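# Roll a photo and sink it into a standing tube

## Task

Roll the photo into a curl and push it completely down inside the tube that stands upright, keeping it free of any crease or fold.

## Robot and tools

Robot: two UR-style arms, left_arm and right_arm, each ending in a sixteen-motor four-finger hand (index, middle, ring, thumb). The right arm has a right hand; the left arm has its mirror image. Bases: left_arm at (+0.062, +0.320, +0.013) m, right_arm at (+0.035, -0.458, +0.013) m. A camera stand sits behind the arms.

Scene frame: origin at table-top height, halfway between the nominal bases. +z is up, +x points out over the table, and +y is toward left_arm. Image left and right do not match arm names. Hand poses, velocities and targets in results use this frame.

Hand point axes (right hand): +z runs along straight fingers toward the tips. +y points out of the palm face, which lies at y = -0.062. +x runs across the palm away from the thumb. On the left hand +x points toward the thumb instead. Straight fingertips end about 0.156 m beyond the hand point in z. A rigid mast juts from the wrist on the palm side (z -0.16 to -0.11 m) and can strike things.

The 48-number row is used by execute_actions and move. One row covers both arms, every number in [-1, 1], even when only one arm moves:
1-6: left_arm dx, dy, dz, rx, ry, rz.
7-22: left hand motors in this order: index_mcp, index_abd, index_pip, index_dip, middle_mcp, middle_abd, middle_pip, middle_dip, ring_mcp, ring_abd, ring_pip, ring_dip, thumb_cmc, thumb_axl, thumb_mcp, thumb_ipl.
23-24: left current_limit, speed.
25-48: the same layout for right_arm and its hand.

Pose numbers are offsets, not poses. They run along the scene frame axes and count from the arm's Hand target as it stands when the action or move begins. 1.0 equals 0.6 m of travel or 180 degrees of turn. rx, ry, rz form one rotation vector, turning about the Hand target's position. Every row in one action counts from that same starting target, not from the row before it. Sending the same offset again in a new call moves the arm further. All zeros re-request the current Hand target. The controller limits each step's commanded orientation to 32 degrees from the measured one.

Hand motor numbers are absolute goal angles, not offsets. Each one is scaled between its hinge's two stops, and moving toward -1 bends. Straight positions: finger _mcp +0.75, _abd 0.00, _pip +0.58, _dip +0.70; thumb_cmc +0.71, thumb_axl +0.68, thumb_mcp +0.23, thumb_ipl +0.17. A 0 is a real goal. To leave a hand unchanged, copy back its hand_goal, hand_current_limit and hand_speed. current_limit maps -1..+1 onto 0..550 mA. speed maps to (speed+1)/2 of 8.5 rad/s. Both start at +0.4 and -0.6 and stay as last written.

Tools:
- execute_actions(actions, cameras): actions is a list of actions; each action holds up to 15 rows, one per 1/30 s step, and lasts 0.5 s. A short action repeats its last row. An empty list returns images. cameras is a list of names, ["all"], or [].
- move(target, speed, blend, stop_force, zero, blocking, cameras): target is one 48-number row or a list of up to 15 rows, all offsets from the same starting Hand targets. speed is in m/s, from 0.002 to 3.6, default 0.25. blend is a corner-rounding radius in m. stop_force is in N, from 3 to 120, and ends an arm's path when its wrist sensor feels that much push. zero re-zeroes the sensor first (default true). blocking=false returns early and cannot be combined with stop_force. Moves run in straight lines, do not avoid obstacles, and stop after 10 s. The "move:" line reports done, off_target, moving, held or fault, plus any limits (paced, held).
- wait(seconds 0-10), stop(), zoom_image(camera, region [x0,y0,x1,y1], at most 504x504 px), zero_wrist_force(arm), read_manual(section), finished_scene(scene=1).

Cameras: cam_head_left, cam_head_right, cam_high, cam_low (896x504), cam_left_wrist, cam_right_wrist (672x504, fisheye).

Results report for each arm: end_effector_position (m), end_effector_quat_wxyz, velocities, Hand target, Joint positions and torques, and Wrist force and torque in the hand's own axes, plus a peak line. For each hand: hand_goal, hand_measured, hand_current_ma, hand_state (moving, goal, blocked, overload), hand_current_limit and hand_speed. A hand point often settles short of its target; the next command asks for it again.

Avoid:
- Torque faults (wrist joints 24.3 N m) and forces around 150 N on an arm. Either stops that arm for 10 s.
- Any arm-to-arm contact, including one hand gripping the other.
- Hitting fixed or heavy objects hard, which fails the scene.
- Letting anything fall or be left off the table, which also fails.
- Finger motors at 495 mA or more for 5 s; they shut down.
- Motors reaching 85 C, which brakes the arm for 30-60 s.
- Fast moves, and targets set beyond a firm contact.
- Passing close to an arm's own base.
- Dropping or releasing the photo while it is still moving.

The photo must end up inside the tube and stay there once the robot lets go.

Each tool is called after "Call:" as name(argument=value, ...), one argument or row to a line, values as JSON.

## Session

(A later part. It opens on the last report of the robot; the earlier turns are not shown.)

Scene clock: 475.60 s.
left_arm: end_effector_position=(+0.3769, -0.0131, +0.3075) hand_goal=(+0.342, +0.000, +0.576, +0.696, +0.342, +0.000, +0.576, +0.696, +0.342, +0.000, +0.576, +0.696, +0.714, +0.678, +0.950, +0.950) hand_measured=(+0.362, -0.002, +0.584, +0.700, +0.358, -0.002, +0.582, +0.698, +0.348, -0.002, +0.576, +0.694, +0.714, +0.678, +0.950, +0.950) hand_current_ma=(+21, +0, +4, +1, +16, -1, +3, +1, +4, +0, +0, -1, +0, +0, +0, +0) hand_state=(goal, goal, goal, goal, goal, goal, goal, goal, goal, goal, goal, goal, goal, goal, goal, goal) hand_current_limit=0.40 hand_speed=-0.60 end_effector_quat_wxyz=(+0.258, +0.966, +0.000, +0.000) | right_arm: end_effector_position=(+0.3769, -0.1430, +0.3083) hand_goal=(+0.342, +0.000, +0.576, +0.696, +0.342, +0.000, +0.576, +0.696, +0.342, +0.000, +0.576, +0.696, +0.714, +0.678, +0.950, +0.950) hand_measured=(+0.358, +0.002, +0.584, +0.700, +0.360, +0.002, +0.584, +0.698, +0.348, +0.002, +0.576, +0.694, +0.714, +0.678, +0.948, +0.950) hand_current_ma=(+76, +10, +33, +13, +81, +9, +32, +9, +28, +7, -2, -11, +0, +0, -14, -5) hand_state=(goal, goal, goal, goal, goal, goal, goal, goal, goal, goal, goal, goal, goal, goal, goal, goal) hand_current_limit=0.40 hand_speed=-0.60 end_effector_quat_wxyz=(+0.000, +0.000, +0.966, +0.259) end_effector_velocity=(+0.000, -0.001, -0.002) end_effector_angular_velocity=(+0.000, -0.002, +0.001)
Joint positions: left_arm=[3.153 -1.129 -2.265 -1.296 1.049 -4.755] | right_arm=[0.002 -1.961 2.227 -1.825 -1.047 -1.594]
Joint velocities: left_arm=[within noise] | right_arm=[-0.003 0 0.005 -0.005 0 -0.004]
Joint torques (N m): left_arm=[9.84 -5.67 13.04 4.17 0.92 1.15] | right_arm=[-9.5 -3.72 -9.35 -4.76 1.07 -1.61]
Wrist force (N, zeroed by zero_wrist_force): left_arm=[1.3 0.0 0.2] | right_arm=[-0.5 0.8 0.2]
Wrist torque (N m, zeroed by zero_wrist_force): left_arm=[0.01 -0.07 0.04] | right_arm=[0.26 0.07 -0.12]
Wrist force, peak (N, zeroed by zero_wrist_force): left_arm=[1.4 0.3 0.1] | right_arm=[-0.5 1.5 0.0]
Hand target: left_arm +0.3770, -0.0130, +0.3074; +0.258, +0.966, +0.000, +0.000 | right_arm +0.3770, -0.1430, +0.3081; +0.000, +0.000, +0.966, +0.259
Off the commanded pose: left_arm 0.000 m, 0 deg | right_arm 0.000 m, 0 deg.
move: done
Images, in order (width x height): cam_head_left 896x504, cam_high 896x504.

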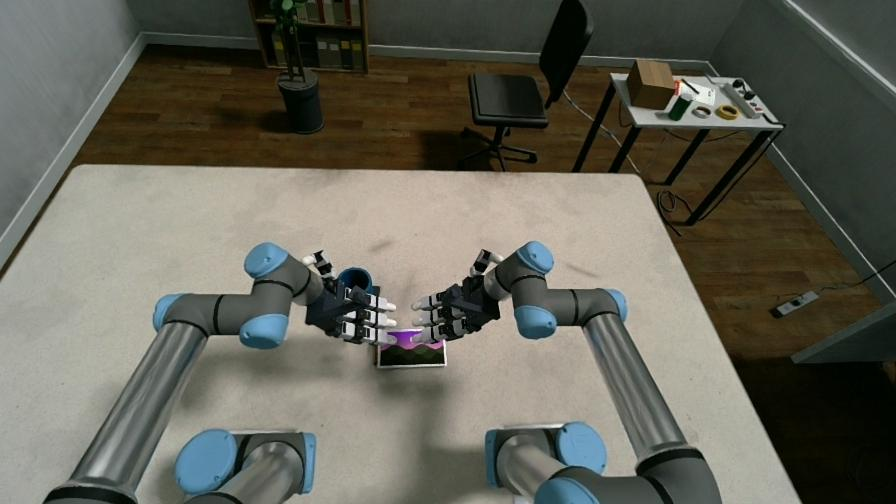

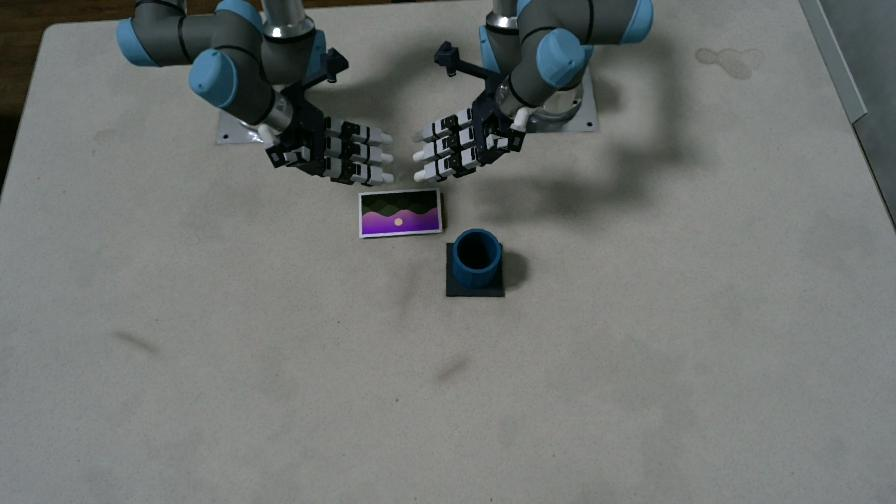

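Call:
move(
  target=[
    [0.0067,0.16,0,0,0,0,0.3425,0,0.576,0.696,0.3425,0.083,0.576,0.696,0.3425,0.2,0.576,0.696,0.714,0.678,0.95,0.95,0.4,-0.6,0.0067,-0.21,0,0,0,0,0.3425,0,0.576,0.696,0.3425,0.083,0.576,0.696,0.3425,0.2,0.576,0.696,0.714,0.678,0.95,0.95,0.4,-0.6],
    [0.0067,0.16,-0.1,0,0,0,0.3425,0,0.576,0.696,0.3425,0.083,0.576,0.696,0.3425,0.2,0.576,0.696,0.714,0.678,0.95,0.95,0.4,-0.6,0.0067,-0.21,-0.3402,0,0,0,0.3425,0,0.576,0.696,0.3425,0.083,0.576,0.696,0.3425,0.2,0.576,0.696,0.714,0.678,0.95,0.95,0.4,-0.6],
    [0.0067,0.16,-0.1,0,0,0,0.3425,0,0.576,0.696,0.3425,0.083,0.576,0.696,0.3425,0.2,0.576,0.696,0.714,0.678,0.95,0.95,0.4,-0.6,0.0067,-0.144,-0.3402,0,0,0,0.3425,0,0.576,0.696,0.3425,0.083,0.576,0.696,0.3425,0.2,0.576,0.696,0.714,0.678,0.95,0.95,0.4,-0.6],
  ],
  speed=[0.25, 0.1, 0.03],
  cameras=["cam_high","cam_right_wrist"],
)

Call:
zoom_image(
  camera="cam_high",
  region=[330, 150, 490, 270],
)

Scene clock: 481.00 s.
left_arm: end_effector_position=(+0.3810, +0.0830, +0.2474) hand_goal=(+0.342, +0.000, +0.576, +0.696, +0.342, +0.084, +0.576, +0.696, +0.342, +0.200, +0.576, +0.696, +0.714, +0.678, +0.950, +0.950) hand_measured=(+0.360, -0.002, +0.582, +0.700, +0.358, +0.080, +0.582, +0.698, +0.348, +0.196, +0.576, +0.694, +0.714, +0.678, +0.950, +0.950) hand_current_ma=(+20, +0, +4, +1, +15, -1, +3, +1, +4, -1, +0, -1, +0, +0, +0, +0) hand_state=(goal, goal, goal, goal, goal, goal, goal, goal, goal, goal, goal, goal, goal, goal, goal, goal) hand_current_limit=0.40 hand_speed=-0.60 end_effector_quat_wxyz=(+0.258, +0.966, +0.000, +0.000) | right_arm: end_effector_position=(+0.3809, -0.2293, +0.1039) hand_goal=(+0.342, +0.000, +0.576, +0.696, +0.342, +0.084, +0.576, +0.696, +0.342, +0.200, +0.576, +0.696, +0.714, +0.678, +0.950, +0.950) hand_measured=(+0.358, +0.002, +0.584, +0.700, +0.358, +0.080, +0.584, +0.698, +0.348, +0.196, +0.576, +0.694, +0.714, +0.678, +0.948, +0.950) hand_current_ma=(+71, +10, +32, +13, +76, -11, +30, +9, +29, -15, -2, -11, +2, -1, -14, -5) hand_state=(goal, goal, goal, goal, goal, goal, goal, goal, goal, goal, goal, goal, goal, goal, goal, goal) hand_current_limit=0.40 hand_speed=-0.60 end_effector_quat_wxyz=(+0.000, +0.000, +0.966, +0.259) end_effector_velocity=(-0.001, +0.000, +0.000) end_effector_angular_velocity=(+0.001, +0.003, +0.002)
Joint positions: left_arm=[3.489 -1.084 -2.398 -1.398 1.074 -4.371] | right_arm=[-0.275 -1.626 2.595 -2.372 -1.072 -1.91]
Joint velocities: left_arm=[within noise] | right_arm=[-0.002 0 0 0.006 0 -0.005]
Joint torques (N m): left_arm=[-8.49 10.01 28.89 0.56 -3.04 -0.7] | right_arm=[-8.46 -16.55 -22.72 0.65 -0.23 -1.9]
Wrist force (N, zeroed by zero_wrist_force): left_arm=[0.9 0.1 0.0] | right_arm=[-0.5 0.8 0.7]
Wrist torque (N m, zeroed by zero_wrist_force): left_arm=[0.02 -0.02 0.09] | right_arm=[0.21 0.05 -0.09]
Wrist force, peak (N, zeroed by zero_wrist_force): left_arm=[1.2 1.7 0.8] | right_arm=[-0.5 2.5 1.4]
Hand target: left_arm +0.3810, +0.0830, +0.2474; +0.258, +0.966, +0.000, +0.000 | right_arm +0.3810, -0.2294, +0.1040; +0.000, +0.000, +0.966, +0.259
Off the commanded pose: left_arm 0.000 m, 0 deg | right_arm 0.000 m, 0 deg.
move: done
Images, in order (width x height): cam_high 896x504, cam_right_wrist 672x504.

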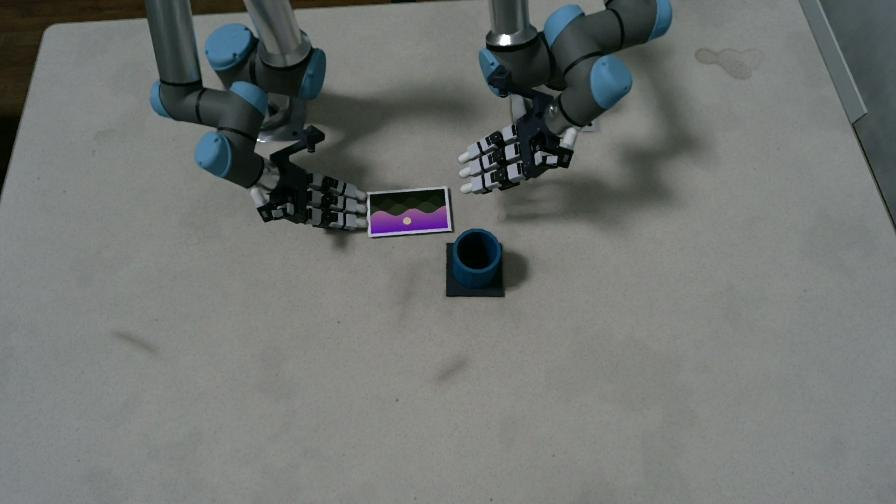

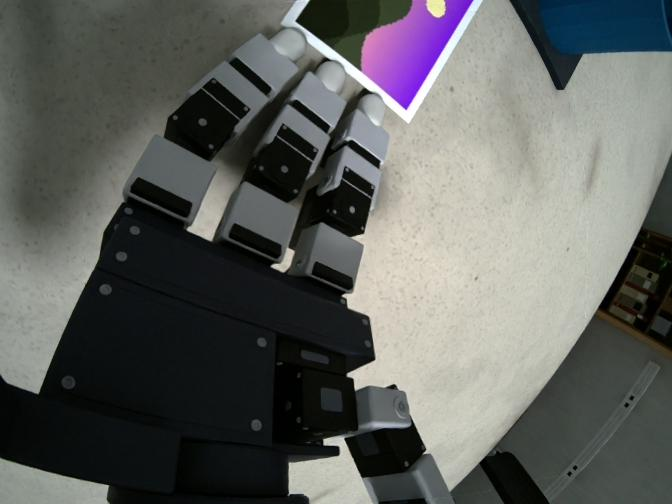

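Scaled by 3.150 from the camera's 896x504 image, which has a finer 1280x720 frame.

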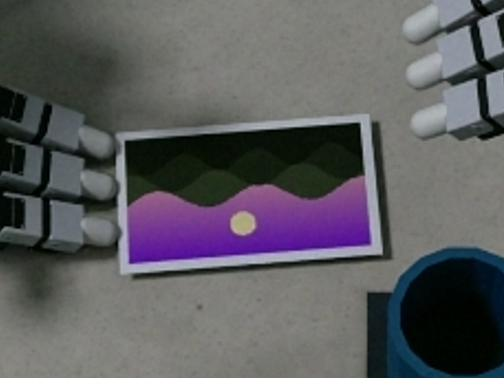

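Call:
move(
  target=[
    [-0.01,-0.01,-0.2405,0,0,0,0.3425,0,0.576,0.696,0.3425,0.083,0.576,0.696,0.3425,0.2,0.576,0.696,0.714,0.678,0.95,0.95,0.4,-0.6,-0.01,-0.01,0,0,0,0,0.3425,0,0.576,0.696,0.3425,0.083,0.576,0.696,0.3425,0.2,0.576,0.696,0.714,0.678,0.95,0.95,0.4,-0.6],
    [-0.01,-0.0385,-0.2405,0,0,0,0.3425,0,0.576,0.696,0.3425,0.083,0.576,0.696,0.3425,0.2,0.576,0.696,0.714,0.678,0.95,0.95,0.4,-0.6,-0.01,0,0,0,0,0,0.3425,0,0.576,0.696,0.3425,0.083,0.576,0.696,0.3425,0.2,0.576,0.696,0.714,0.678,0.95,0.95,0.4,-0.6],
    [-0.01,-0.0658,-0.2405,0,0,0,0.3425,0,0.576,0.696,0.3425,0.083,0.576,0.696,0.3425,0.2,0.576,0.696,0.714,0.678,0.95,0.95,0.4,-0.6,-0.01,0.0282,0,0,0,0,0.3425,0,0.576,0.696,0.3425,0.083,0.576,0.696,0.3425,0.2,0.576,0.696,0.714,0.678,0.95,0.95,0.4,-0.6],
  ],
  speed=[0.1, 0.03, 0.03],
  cameras=["cam_high","cam_right_wrist","cam_left_wrist","cam_head_left"],
)

Call:
zoom_image(
  camera="cam_high",
  region=[330, 150, 490, 270],
)

Call:
zoom_image(
  camera="cam_head_left",
  region=[340, 300, 460, 390],
)

Scene clock: 484.77 s.
left_arm: end_effector_position=(+0.3751, +0.0435, +0.1031) hand_goal=(+0.342, +0.000, +0.576, +0.696, +0.342, +0.084, +0.576, +0.696, +0.342, +0.200, +0.576, +0.696, +0.714, +0.678, +0.950, +0.950) hand_measured=(+0.362, -0.002, +0.584, +0.700, +0.358, +0.082, +0.582, +0.698, +0.348, +0.196, +0.576, +0.694, +0.714, +0.678, +0.950, +0.950) hand_current_ma=(+21, +0, +4, +1, +15, -1, +3, +1, +4, -1, +0, -1, +0, +0, +0, +0) hand_state=(goal, goal, goal, goal, goal, goal, goal, goal, goal, goal, goal, goal, goal, goal, goal, goal) hand_current_limit=0.40 hand_speed=-0.60 end_effector_quat_wxyz=(+0.258, +0.966, +0.000, +0.000) end_effector_velocity=(+0.000, +0.001, +0.000) end_effector_angular_velocity=(-0.001, +0.001, -0.002) | right_arm: end_effector_position=(+0.3750, -0.2125, +0.1040) hand_goal=(+0.342, +0.000, +0.576, +0.696, +0.342, +0.084, +0.576, +0.696, +0.342, +0.200, +0.576, +0.696, +0.714, +0.678, +0.950, +0.950) hand_measured=(+0.358, +0.002, +0.584, +0.700, +0.358, +0.082, +0.584, +0.698, +0.350, +0.196, +0.576, +0.694, +0.714, +0.678, +0.948, +0.950) hand_current_ma=(+72, +9, +32, +13, +76, -10, +30, +9, +32, -14, +1, -9, +2, -1, -14, -5) hand_state=(goal, goal, goal, goal, goal, goal, goal, goal, goal, goal, goal, goal, goal, goal, goal, goal) hand_current_limit=0.40 hand_speed=-0.60 end_effector_quat_wxyz=(+0.000, +0.000, +0.966, +0.259) end_effector_velocity=(-0.001, +0.000, +0.000) end_effector_angular_velocity=(+0.002, +0.003, +0.002)
Joint positions: left_arm=[3.352 -1.481 -2.662 -0.662 1.056 -4.527] | right_arm=[-0.225 -1.627 2.607 -2.411 -1.064 -1.854]
Joint velocities: left_arm=[0.003 0.002 0 -0.006 0 0.005] | right_arm=[-0.002 0 0 0.006 0.001 -0.006]
Joint torques (N m): left_arm=[9.74 18.63 12.08 0.54 -2.32 1.2] | right_arm=[-8.07 -18.1 -22.34 0.65 1.47 -1.57]
Wrist force (N, zeroed by zero_wrist_force): left_arm=[0.4 -1.4 -2.5] | right_arm=[-0.7 -1.6 -2.7]
Wrist torque (N m, zeroed by zero_wrist_force): left_arm=[0.30 -0.03 0.00] | right_arm=[0.44 0.03 -0.08]
Wrist force, peak (N, zeroed by zero_wrist_force): left_arm=[0.7 -2.1 -2.9] | right_arm=[-0.6 -2.4 -4.0]
Hand target: left_arm +0.3750, +0.0435, +0.1031; +0.258, +0.966, +0.000, +0.000 | right_arm +0.3750, -0.2125, +0.1040; +0.000, +0.000, +0.966, +0.259
Off the commanded pose: left_arm 0.000 m, 0 deg | right_arm 0.000 m, 0 deg.
move: done
Images, in order (width x height): cam_head_left 896x504, cam_high 896x504, cam_left_wrist 672x504, cam_right_wrist 672x504.

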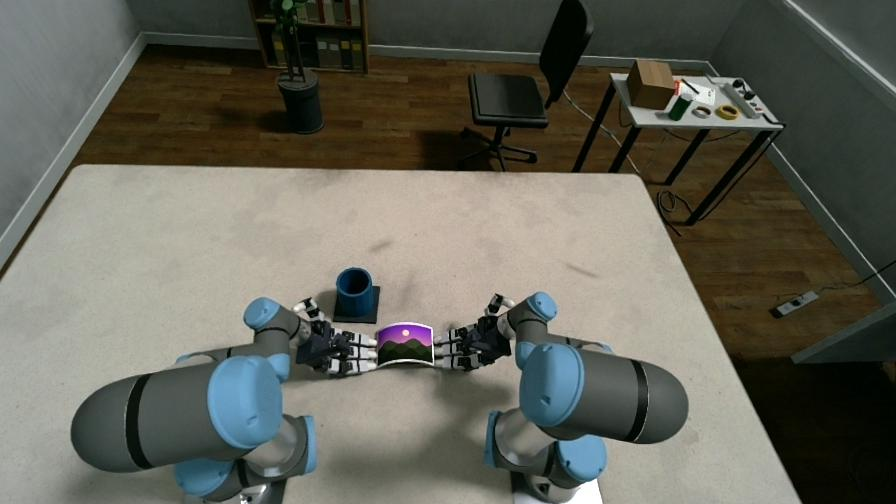

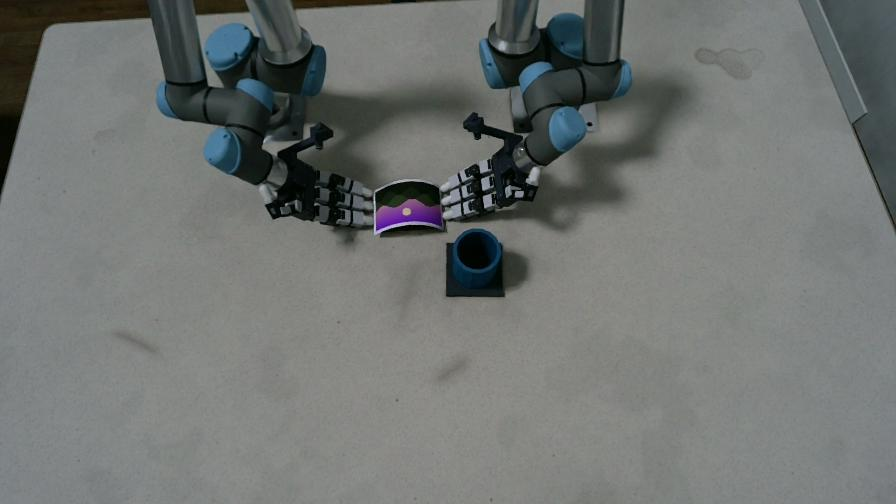

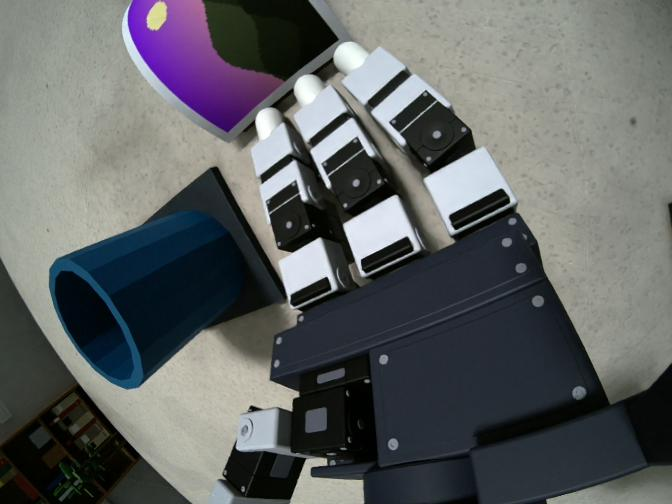

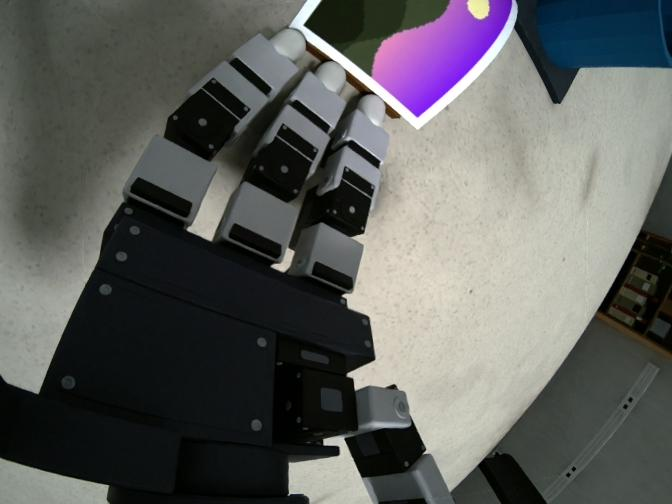

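Scaled by 3.150 from the camera's 896x504 image, which has a finer 1280x720 frame.

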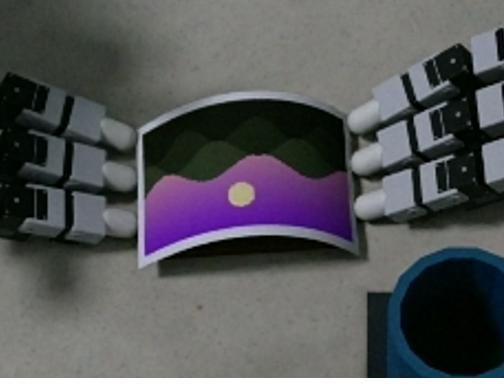

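Scaled by 4.200 from the camera's 896x504 image, which has a finer 1280x720 frame.

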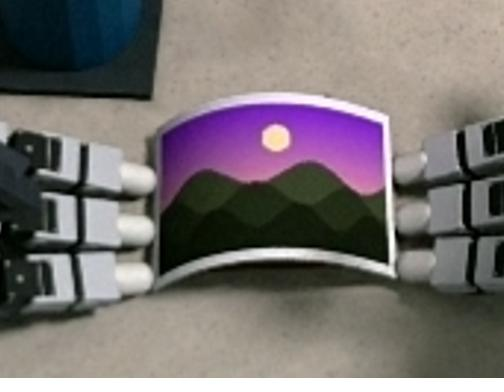

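Call:
move(
  target=[
    [0,-0.0083,0.02,0,0,0,0.3425,0,0.576,0.696,0.3425,0.083,0.576,0.696,0.3425,0.2,0.576,0.696,0.714,0.678,0.95,0.95,0.4,-0.6,0,0.0083,0.02,0,0,0,0.3425,0,0.576,0.696,0.3425,0.083,0.576,0.696,0.3425,0.2,0.576,0.696,0.714,0.678,0.95,0.95,0.4,-0.6],
    [0,-0.025,0.12,0,0,0,0.3425,0,0.576,0.696,0.3425,0.083,0.576,0.696,0.3425,0.2,0.576,0.696,0.714,0.678,0.95,0.95,0.4,-0.6,0,0.025,0.12,0,0,0,0.3425,0,0.576,0.696,0.3425,0.083,0.576,0.696,0.3425,0.2,0.576,0.696,0.714,0.678,0.95,0.95,0.4,-0.6],
  ],
  speed=0.03,
  cameras=["cam_high","cam_head_left","cam_left_wrist"],
)

Call:
zoom_image(
  camera="cam_high",
  region=[330, 150, 490, 270],
)

Call:
zoom_image(
  camera="cam_head_left",
  region=[340, 290, 460, 380],
)

Scene clock: 487.93 s.
left_arm: end_effector_position=(+0.3750, +0.0285, +0.1752) hand_goal=(+0.342, +0.000, +0.576, +0.696, +0.342, +0.084, +0.576, +0.696, +0.342, +0.200, +0.576, +0.696, +0.714, +0.678, +0.950, +0.950) hand_measured=(+0.362, -0.002, +0.584, +0.700, +0.358, +0.082, +0.582, +0.698, +0.348, +0.196, +0.576, +0.694, +0.714, +0.678, +0.950, +0.950) hand_current_ma=(+21, +0, +4, +1, +15, -1, +3, +1, +4, -1, +0, -1, +0, +0, +0, +0) hand_state=(goal, goal, goal, goal, goal, goal, goal, goal, goal, goal, goal, goal, goal, goal, goal, goal) hand_current_limit=0.40 hand_speed=-0.60 end_effector_quat_wxyz=(+0.258, +0.966, +0.000, +0.000) | right_arm: end_effector_position=(+0.3751, -0.1975, +0.1762) hand_goal=(+0.342, +0.000, +0.576, +0.696, +0.342, +0.084, +0.576, +0.696, +0.342, +0.200, +0.576, +0.696, +0.714, +0.678, +0.950, +0.950) hand_measured=(+0.360, +0.002, +0.586, +0.700, +0.358, +0.082, +0.584, +0.698, +0.350, +0.196, +0.576, +0.694, +0.714, +0.678, +0.948, +0.950) hand_current_ma=(+89, +9, +42, +15, +76, -9, +30, +9, +32, -14, +1, -9, +2, -1, -14, -5) hand_state=(goal, goal, goal, goal, goal, goal, goal, goal, goal, goal, goal, goal, goal, goal, goal, goal) hand_current_limit=0.40 hand_speed=-0.60 end_effector_quat_wxyz=(+0.000, +0.000, +0.966, +0.259)
Joint positions: left_arm=[3.298 -1.26 -2.548 -0.965 1.052 -4.589] | right_arm=[-0.176 -1.835 2.501 -2.124 -1.058 -1.798]
Joint torques (N m): left_arm=[5.61 -3.76 10.04 3.9 -2.34 1.21] | right_arm=[-5.29 5.08 -5.99 -4.5 1.67 -1.51]
Wrist force (N, zeroed by zero_wrist_force): left_arm=[1.2 -0.1 0.2] | right_arm=[-0.6 0.4 0.4]
Wrist torque (N m, zeroed by zero_wrist_force): left_arm=[0.03 -0.06 0.15] | right_arm=[0.23 0.09 -0.19]
Wrist force, peak (N, zeroed by zero_wrist_force): left_arm=[0.8 -1.6 -2.4] | right_arm=[-0.9 -1.6 -2.5]
Hand target: left_arm +0.3750, +0.0285, +0.1751; +0.258, +0.966, +0.000, +0.000 | right_arm +0.3750, -0.1975, +0.1760; +0.000, +0.000, +0.966, +0.259
Off the commanded pose: left_arm 0.000 m, 0 deg | right_arm 0.000 m, 0 deg.
move: done
Images, in order (width x height): cam_head_left 896x504, cam_high 896x504, cam_left_wrist 672x504.

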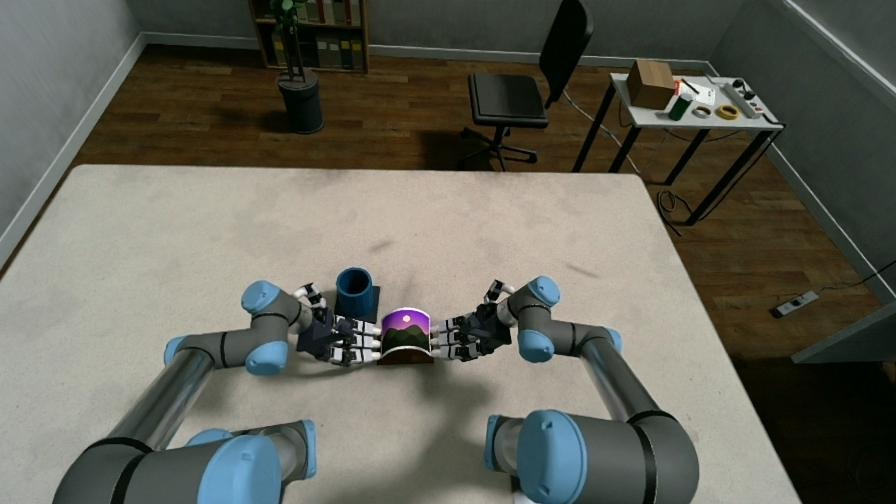

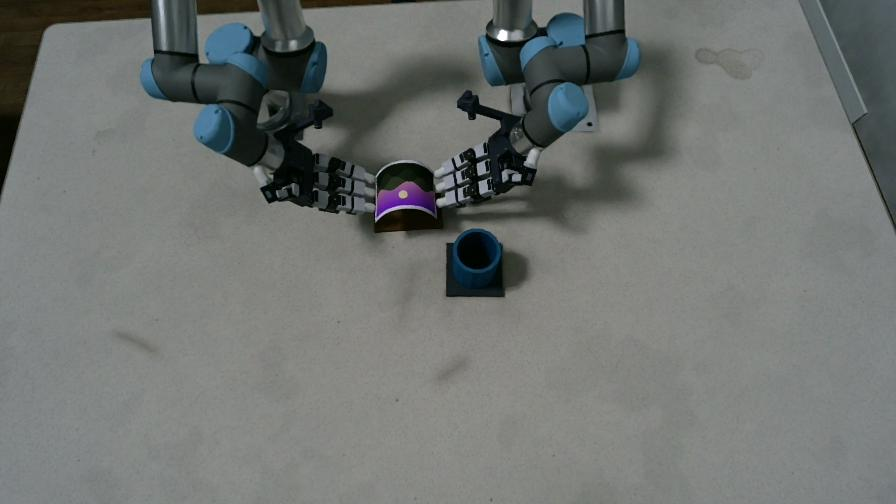

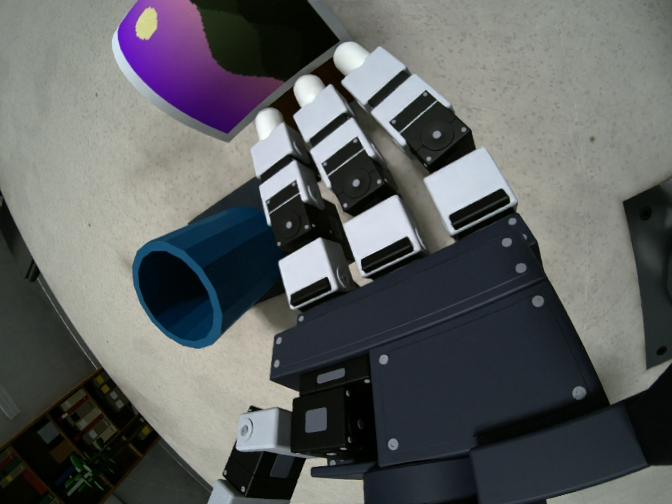

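Scaled by 3.150 from the camera's 896x504 image, which has a finer 1280x720 frame.

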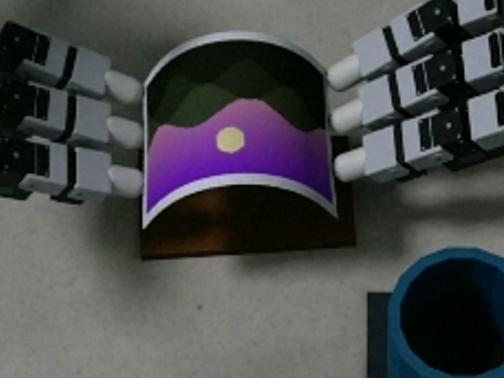

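Scaled by 4.200 from the camera's 896x504 image, which has a finer 1280x720 frame.

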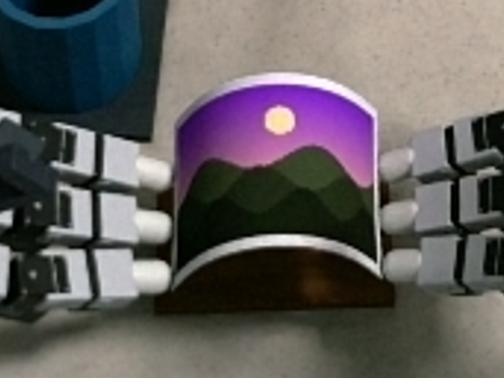

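Call:
move(
  target=[
    [0,-0.04,0.1,0,0,0,0.3425,0,0.576,0.696,0.3425,0.083,0.576,0.696,0.3425,0.2,0.576,0.696,0.714,0.678,0.95,0.95,0.4,-0.6,0,0.04,0.1,0,0,0,0.3425,0,0.576,0.696,0.3425,0.083,0.576,0.696,0.3425,0.2,0.576,0.696,0.714,0.678,0.95,0.95,0.4,-0.6],
  ],
  speed=0.04,
  cameras=["cam_high"],
)

Call:
zoom_image(
  camera="cam_high",
  region=[330, 110, 490, 230],
)

Call:
move(
  target=[
    [0,-0.04,0.12,0,0,0,0.3425,0,0.576,0.696,0.3425,0.083,0.576,0.696,0.3425,0.2,0.576,0.696,0.714,0.678,0.95,0.95,0.4,-0.6,0,0.04,0.12,0,0,0,0.3425,0,0.576,0.696,0.3425,0.083,0.576,0.696,0.3425,0.2,0.576,0.696,0.714,0.678,0.95,0.95,0.4,-0.6],
  ],
  speed=0.04,
  cameras=["cam_high","cam_head_left"],
)

Call:
zoom_image(
  camera="cam_high",
  region=[340, 100, 480, 220],
)

Call:
zoom_image(
  camera="cam_head_left",
  region=[340, 260, 460, 360],
)

Scene clock: 490.03 s.
left_arm: end_effector_position=(+0.3750, +0.0045, +0.2352) hand_goal=(+0.342, +0.000, +0.576, +0.696, +0.342, +0.084, +0.576, +0.696, +0.342, +0.200, +0.576, +0.696, +0.714, +0.678, +0.950, +0.950) hand_measured=(+0.362, -0.002, +0.584, +0.700, +0.358, +0.082, +0.582, +0.698, +0.348, +0.196, +0.576, +0.694, +0.714, +0.678, +0.950, +0.950) hand_current_ma=(+21, +0, +4, +1, +15, -1, +3, +1, +4, -1, +0, -1, +0, +0, +0, +0) hand_state=(goal, goal, goal, goal, goal, goal, goal, goal, goal, goal, goal, goal, goal, goal, goal, goal) hand_current_limit=0.40 hand_speed=-0.60 end_effector_quat_wxyz=(+0.258, +0.966, +0.000, +0.000) end_effector_velocity=(-0.001, +0.000, -0.003) end_effector_angular_velocity=(+0.001, +0.002, -0.002) | right_arm: end_effector_position=(+0.3750, -0.1734, +0.2362) hand_goal=(+0.342, +0.000, +0.576, +0.696, +0.342, +0.084, +0.576, +0.696, +0.342, +0.200, +0.576, +0.696, +0.714, +0.678, +0.950, +0.950) hand_measured=(+0.360, +0.002, +0.586, +0.700, +0.358, +0.082, +0.584, +0.698, +0.350, +0.196, +0.576, +0.694, +0.714, +0.678, +0.948, +0.950) hand_current_ma=(+89, +9, +42, +15, +76, -9, +30, +9, +32, -14, +1, -9, +2, -1, -14, -5) hand_state=(goal, goal, goal, goal, goal, goal, goal, goal, goal, goal, goal, goal, goal, goal, goal, goal) hand_current_limit=0.40 hand_speed=-0.60 end_effector_quat_wxyz=(+0.000, +0.000, +0.966, +0.259) end_effector_velocity=(+0.000, -0.001, -0.002) end_effector_angular_velocity=(-0.002, -0.001, +0.001)
Joint positions: left_arm=[3.213 -1.177 -2.428 -1.12 1.049 -4.686] | right_arm=[-0.097 -1.924 2.387 -1.966 -1.051 -1.707]
Joint velocities: left_arm=[0.001 -0.003 -0.005 0.004 0.001 0.003] | right_arm=[-0.003 0.002 0.004 -0.005 -0.002 -0.004]
Joint torques (N m): left_arm=[10.39 -4.8 11.3 3.76 -1.94 1.41] | right_arm=[-10.03 6.79 -8.12 -4.74 1.53 -1.81]
Wrist force (N, zeroed by zero_wrist_force): left_arm=[1.0 0.4 -0.2] | right_arm=[-0.4 0.9 0.5]
Wrist torque (N m, zeroed by zero_wrist_force): left_arm=[0.10 -0.04 0.07] | right_arm=[0.25 0.03 -0.13]
Wrist force, peak (N, zeroed by zero_wrist_force): left_arm=[1.5 0.3 0.1] | right_arm=[-0.7 1.2 -0.2]
Hand target: left_arm +0.3750, +0.0045, +0.2351; +0.258, +0.966, +0.000, +0.000 | right_arm +0.3750, -0.1735, +0.2360; +0.000, +0.000, +0.966, +0.259
Off the commanded pose: left_arm 0.000 m, 0 deg | right_arm 0.000 m, 0 deg.
move: done
Images, in order (width x height): cam_high 896x504.

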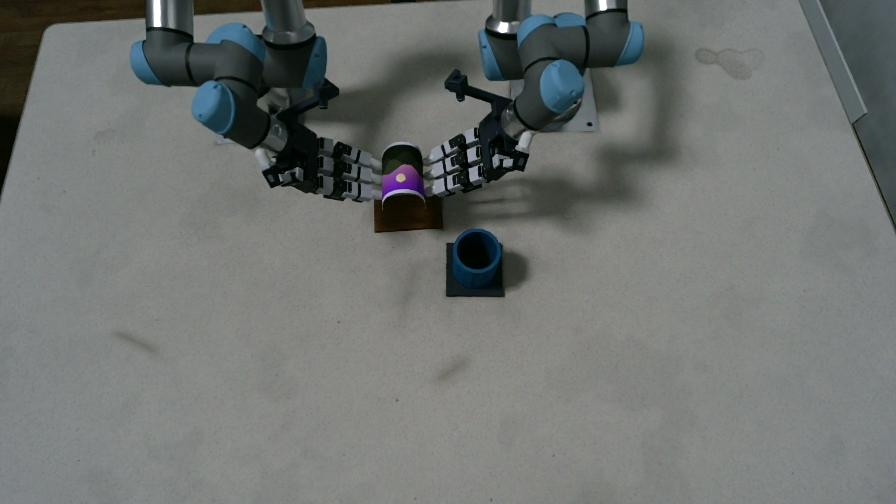

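Scaled by 3.150 from the camera's 896x504 image, which has a finer 1280x720 frame.

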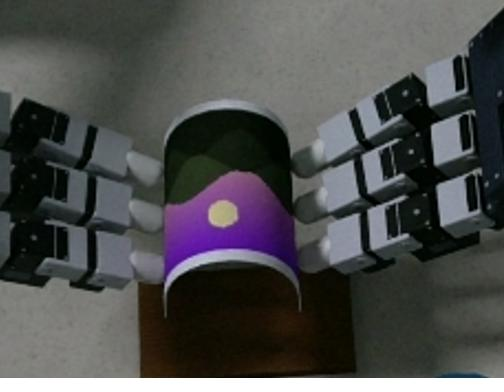

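Scene clock: 492.23 s.
left_arm: end_effector_position=(+0.3750, -0.0195, +0.3072) hand_goal=(+0.342, +0.000, +0.576, +0.696, +0.342, +0.084, +0.576, +0.696, +0.342, +0.200, +0.576, +0.696, +0.714, +0.678, +0.950, +0.950) hand_measured=(+0.362, -0.002, +0.584, +0.700, +0.358, +0.082, +0.582, +0.698, +0.350, +0.196, +0.576, +0.694, +0.714, +0.678, +0.950, +0.950) hand_current_ma=(+21, +0, +4, +1, +15, -1, +3, +1, +5, -1, +0, -1, +0, +0, +0, +0) hand_state=(goal, goal, goal, goal, goal, goal, goal, goal, goal, goal, goal, goal, goal, goal, goal, goal) hand_current_limit=0.40 hand_speed=-0.60 end_effector_quat_wxyz=(+0.258, +0.966, +0.000, +0.000) | right_arm: end_effector_position=(+0.3750, -0.1494, +0.3082) hand_goal=(+0.342, +0.000, +0.576, +0.696, +0.342, +0.084, +0.576, +0.696, +0.342, +0.200, +0.576, +0.696, +0.714, +0.678, +0.950, +0.950) hand_measured=(+0.360, +0.002, +0.586, +0.700, +0.358, +0.082, +0.584, +0.698, +0.350, +0.196, +0.576, +0.694, +0.714, +0.678, +0.948, +0.950) hand_current_ma=(+89, +9, +42, +15, +76, -9, +30, +9, +32, -14, +1, -9, +2, -1, -14, -5) hand_state=(goal, goal, goal, goal, goal, goal, goal, goal, goal, goal, goal, goal, goal, goal, goal, goal) hand_current_limit=0.40 hand_speed=-0.60 end_effector_quat_wxyz=(+0.000, +0.000, +0.966, +0.259) end_effector_velocity=(+0.000, -0.001, -0.001) end_effector_angular_velocity=(-0.001, -0.003, +0.001)
Joint positions: left_arm=[3.131 -1.134 -2.267 -1.277 1.05 -4.781] | right_arm=[-0.019 -1.975 2.232 -1.804 -1.047 -1.618]
Joint velocities: left_arm=[within noise] | right_arm=[-0.001 0 0.004 -0.005 -0.001 -0.003]
Joint torques (N m): left_arm=[11.58 0.69 15.65 3.98 1.02 1.39] | right_arm=[-8.94 -1.87 -10.31 -4.62 1.89 -1.8]
Wrist force (N, zeroed by zero_wrist_force): left_arm=[1.2 0.0 0.4] | right_arm=[-0.4 0.6 0.2]
Wrist torque (N m, zeroed by zero_wrist_force): left_arm=[0.05 -0.07 0.12] | right_arm=[0.28 0.06 -0.14]
Wrist force, peak (N, zeroed by zero_wrist_force): left_arm=[1.5 -0.1 0.1] | right_arm=[-0.7 0.6 0.7]
Hand target: left_arm +0.3750, -0.0195, +0.3071; +0.258, +0.966, +0.000, +0.000 | right_arm +0.3750, -0.1495, +0.3080; +0.000, +0.000, +0.966, +0.259
Off the commanded pose: left_arm 0.000 m, 0 deg | right_arm 0.000 m, 0 deg.
move: done
Images, in order (width x height): cam_head_left 896x504, cam_high 896x504.

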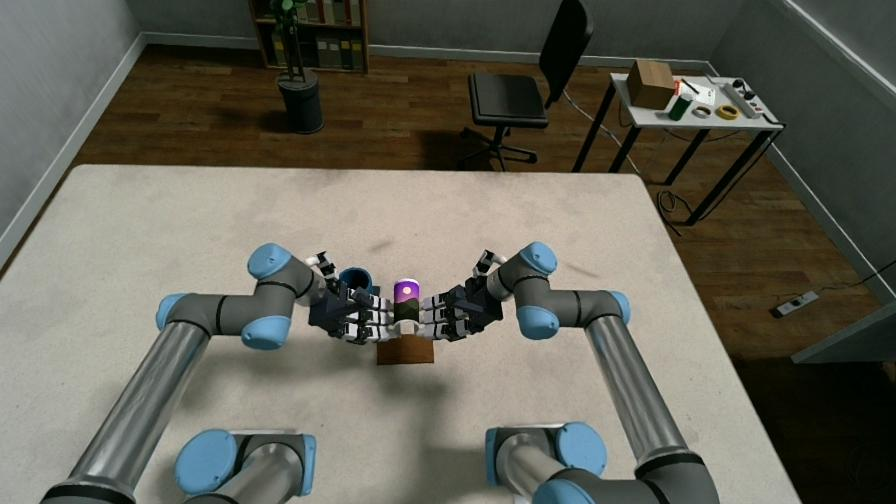

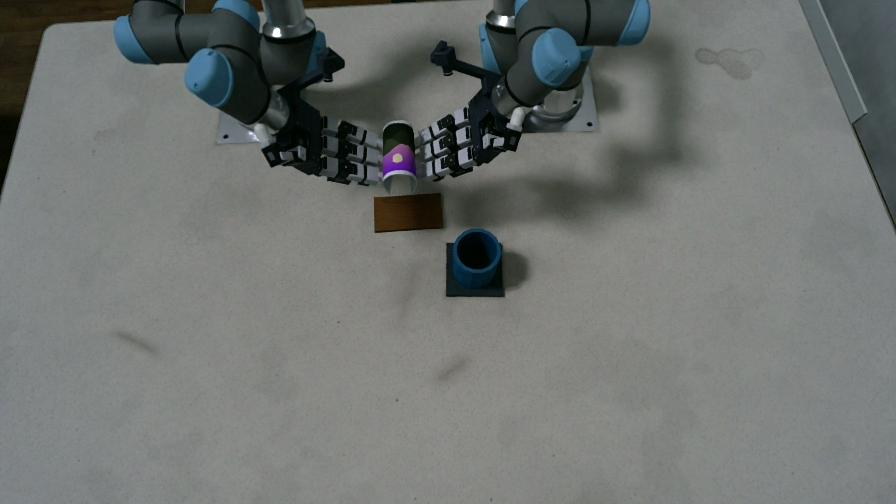

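Scaled by 3.600 from the camera's 896x504 image, which has a finer 1280x720 frame.

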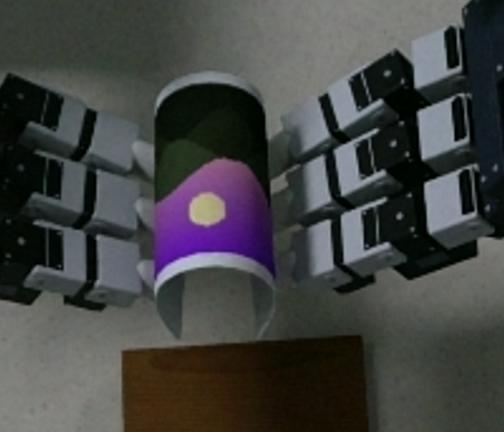

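Scaled by 4.200 from the camera's 896x504 image, which has a finer 1280x720 frame.

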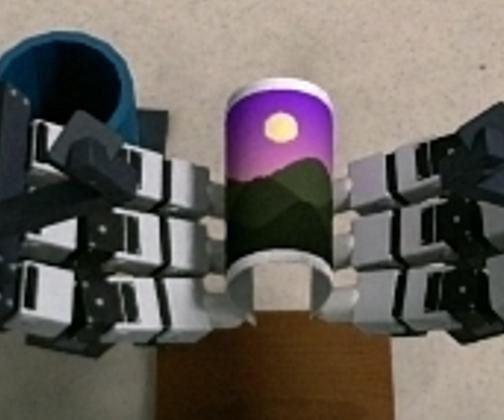

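Call:
move(
  target=[
    [0,-0.0067,0,0,0,0,0.3425,0,0.576,0.696,0.3425,0.083,0.576,0.696,0.3425,0.2,0.576,0.696,0.714,0.678,0.95,0.95,0.4,-0.6,0,0.0067,0,0,0,0,0.3425,0,0.576,0.696,0.3425,0.083,0.576,0.696,0.3425,0.2,0.576,0.696,0.714,0.678,0.95,0.95,0.4,-0.6],
  ],
  speed=0.04,
)

Call:
move(
  target=[
    [0.0365,0,0.0173,0,0.0833,0,0.3425,0,0.576,0.696,0.3425,0.083,0.576,0.696,0.3425,0.2,0.576,0.696,0.714,0.678,0.95,0.95,0.4,-0.6,0.0365,0,0.0173,0,0.0833,0,0.3425,0,0.576,0.696,0.3425,0.083,0.576,0.696,0.3425,0.2,0.576,0.696,0.714,0.678,0.95,0.95,0.4,-0.6],
    [0.068,0,0.0258,0,0.1667,0,0.3425,0,0.576,0.696,0.3425,0.083,0.576,0.696,0.3425,0.2,0.576,0.696,0.714,0.678,0.95,0.95,0.4,-0.6,0.068,0,0.0258,0,0.1667,0,0.3425,0,0.576,0.696,0.3425,0.083,0.576,0.696,0.3425,0.2,0.576,0.696,0.714,0.678,0.95,0.95,0.4,-0.6],
    [0.0923,0,0.027,0,0.25,0,0.3425,0,0.576,0.696,0.3425,0.083,0.576,0.696,0.3425,0.2,0.576,0.696,0.714,0.678,0.95,0.95,0.4,-0.6,0.0923,0,0.027,0,0.25,0,0.3425,0,0.576,0.696,0.3425,0.083,0.576,0.696,0.3425,0.2,0.576,0.696,0.714,0.678,0.95,0.95,0.4,-0.6],
  ],
  speed=0.09,
  blend=0.01,
  cameras=["cam_high","cam_head_left"],
)

Call:
zoom_image(
  camera="cam_head_left",
  region=[340, 230, 460, 350],
)

Scene clock: 493.23 s.
left_arm: end_effector_position=(+0.3750, -0.0236, +0.3071) hand_goal=(+0.342, +0.000, +0.576, +0.696, +0.342, +0.084, +0.576, +0.696, +0.342, +0.200, +0.576, +0.696, +0.714, +0.678, +0.950, +0.950) hand_measured=(+0.362, -0.002, +0.584, +0.700, +0.358, +0.082, +0.582, +0.698, +0.350, +0.196, +0.576, +0.694, +0.714, +0.678, +0.950, +0.950) hand_current_ma=(+21, +0, +4, +1, +15, -1, +3, +1, +5, -1, +0, -1, +0, +0, +0, +0) hand_state=(goal, goal, goal, goal, goal, goal, goal, goal, goal, goal, goal, goal, goal, goal, goal, goal) hand_current_limit=0.40 hand_speed=-0.60 end_effector_quat_wxyz=(+0.258, +0.966, +0.000, +0.000) | right_arm: end_effector_position=(+0.3750, -0.1454, +0.3080) hand_goal=(+0.342, +0.000, +0.576, +0.696, +0.342, +0.084, +0.576, +0.696, +0.342, +0.200, +0.576, +0.696, +0.714, +0.678, +0.950, +0.950) hand_measured=(+0.360, +0.002, +0.586, +0.700, +0.358, +0.082, +0.584, +0.698, +0.350, +0.196, +0.576, +0.694, +0.714, +0.678, +0.948, +0.950) hand_current_ma=(+89, +9, +42, +15, +76, -9, +30, +9, +32, -14, +1, -9, +2, -1, -14, -5) hand_state=(goal, goal, goal, goal, goal, goal, goal, goal, goal, goal, goal, goal, goal, goal, goal, goal) hand_current_limit=0.40 hand_speed=-0.60 end_effector_quat_wxyz=(+0.000, +0.000, +0.966, +0.259)
Joint positions: left_arm=[3.118 -1.141 -2.265 -1.264 1.05 -4.796] | right_arm=[-0.006 -1.97 2.232 -1.816 -1.047 -1.603]
Joint torques (N m): left_arm=[5.45 4.11 26.83 1.12 1.19 1.09] | right_arm=[-5.67 -0.81 -37.33 -1.86 2.72 -1.68]
Wrist force (N, zeroed by zero_wrist_force): left_arm=[1.2 -0.1 0.1] | right_arm=[-0.8 0.4 0.3]
Wrist torque (N m, zeroed by zero_wrist_force): left_arm=[0.04 -0.05 0.15] | right_arm=[0.23 0.11 -0.20]
Wrist force, peak (N, zeroed by zero_wrist_force): left_arm=[1.5 -0.2 0.0] | right_arm=[-0.5 0.9 0.3]
Hand target: left_arm +0.3750, -0.0235, +0.3071; +0.258, +0.966, +0.000, +0.000 | right_arm +0.3750, -0.1455, +0.3080; +0.000, +0.000, +0.966, +0.259
Off the commanded pose: left_arm 0.000 m, 0 deg | right_arm 0.000 m, 0 deg.
move: done

Scene clock: 498.00 s.
left_arm: end_effector_position=(+0.4305, -0.0235, +0.3233) hand_goal=(+0.342, +0.000, +0.576, +0.696, +0.342, +0.084, +0.576, +0.696, +0.342, +0.200, +0.576, +0.696, +0.714, +0.678, +0.950, +0.950) hand_measured=(+0.360, +0.000, +0.584, +0.700, +0.356, +0.084, +0.582, +0.698, +0.350, +0.200, +0.576, +0.694, +0.714, +0.678, +0.950, +0.950) hand_current_ma=(+19, +0, +4, +1, +14, +0, +3, +1, +5, +0, +0, -1, +0, +0, +0, +0) hand_state=(goal, goal, goal, goal, goal, goal, goal, goal, goal, goal, goal, goal, goal, goal, goal, goal) hand_current_limit=0.40 hand_speed=-0.60 end_effector_quat_wxyz=(+0.239, +0.893, +0.099, -0.370) | right_arm: end_effector_position=(+0.4304, -0.1455, +0.3242) hand_goal=(+0.342, +0.000, +0.576, +0.696, +0.342, +0.084, +0.576, +0.696, +0.342, +0.200, +0.576, +0.696, +0.714, +0.678, +0.950, +0.950) hand_measured=(+0.358, +0.002, +0.586, +0.700, +0.356, +0.084, +0.582, +0.698, +0.350, +0.200, +0.576, +0.694, +0.714, +0.678, +0.948, +0.950) hand_current_ma=(+78, +9, +42, +15, +67, -1, +29, +9, +32, -1, +1, -9, +2, -1, -14, -5) hand_state=(goal, goal, goal, goal, goal, goal, goal, goal, goal, goal, goal, goal, goal, goal, goal, goal) hand_current_limit=0.40 hand_speed=-0.60 end_effector_quat_wxyz=(-0.370, +0.099, +0.892, +0.239)
Joint positions: left_arm=[3.145 -1.605 -1.746 -2.127 1.016 -4.751] | right_arm=[0.004 -1.494 1.693 -0.978 -1.06 -1.585]
Joint torques (N m): left_arm=[5.95 29.43 13.87 1.11 -0.78 0.07] | right_arm=[10.74 -35.12 -8.84 -2.16 -0.71 -0.66]
Wrist force (N, zeroed by zero_wrist_force): left_arm=[1.1 -0.3 0.5] | right_arm=[-0.1 0.6 -0.6]
Wrist torque (N m, zeroed by zero_wrist_force): left_arm=[0.03 -0.10 0.06] | right_arm=[0.31 -0.07 -0.13]
Wrist force, peak (N, zeroed by zero_wrist_force): left_arm=[1.6 -0.1 0.8] | right_arm=[-0.6 0.8 0.7]
Hand target: left_arm +0.4304, -0.0235, +0.3233; +0.239, +0.893, +0.099, -0.370 | right_arm +0.4304, -0.1455, +0.3242; -0.370, +0.099, +0.892, +0.239
Off the commanded pose: left_arm 0.000 m, 0 deg | right_arm 0.000 m, 0 deg.
move: done
Images, in order (width x height): cam_head_left 896x504, cam_high 896x504.

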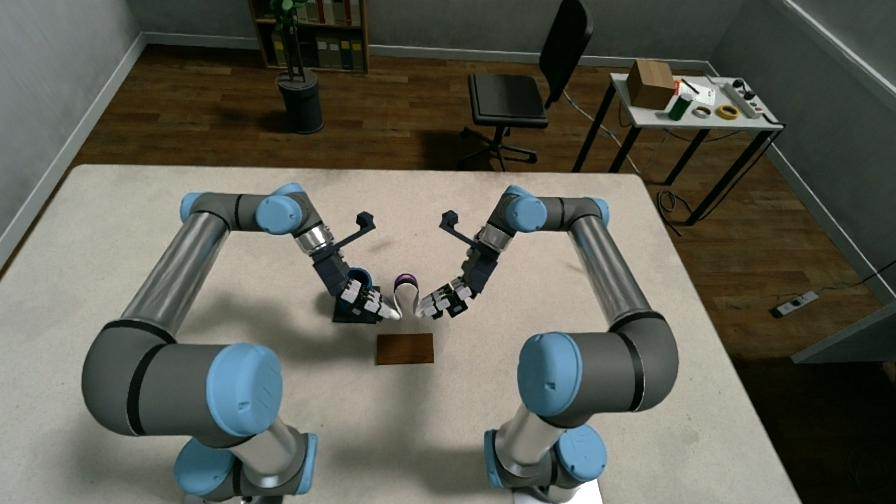

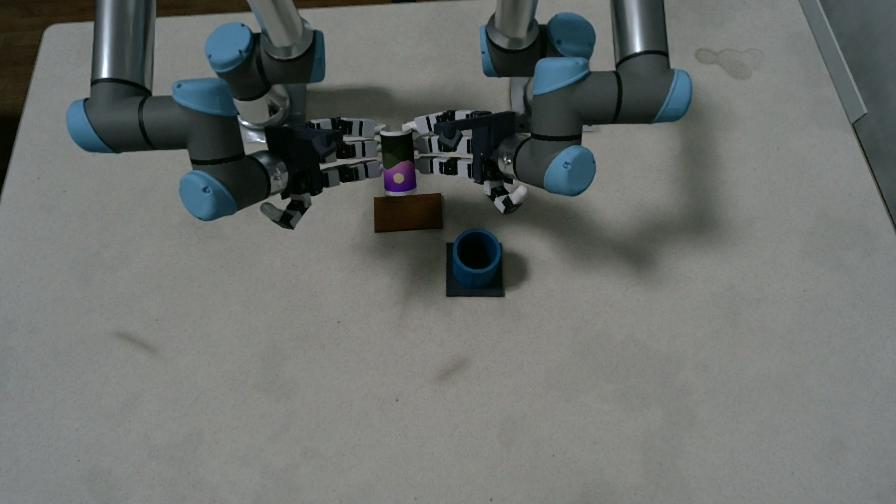

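Scaled by 4.200 from the camera's 896x504 image, which has a finer 1280x720 frame.

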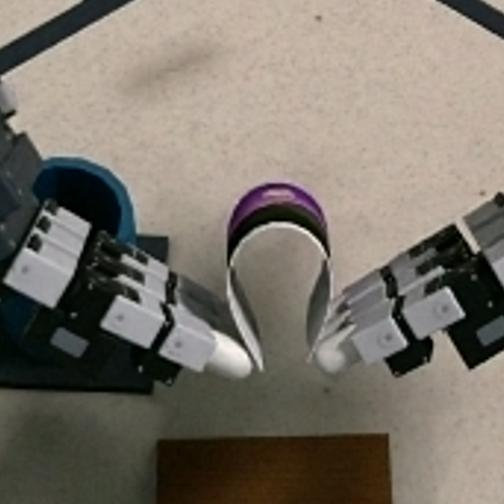

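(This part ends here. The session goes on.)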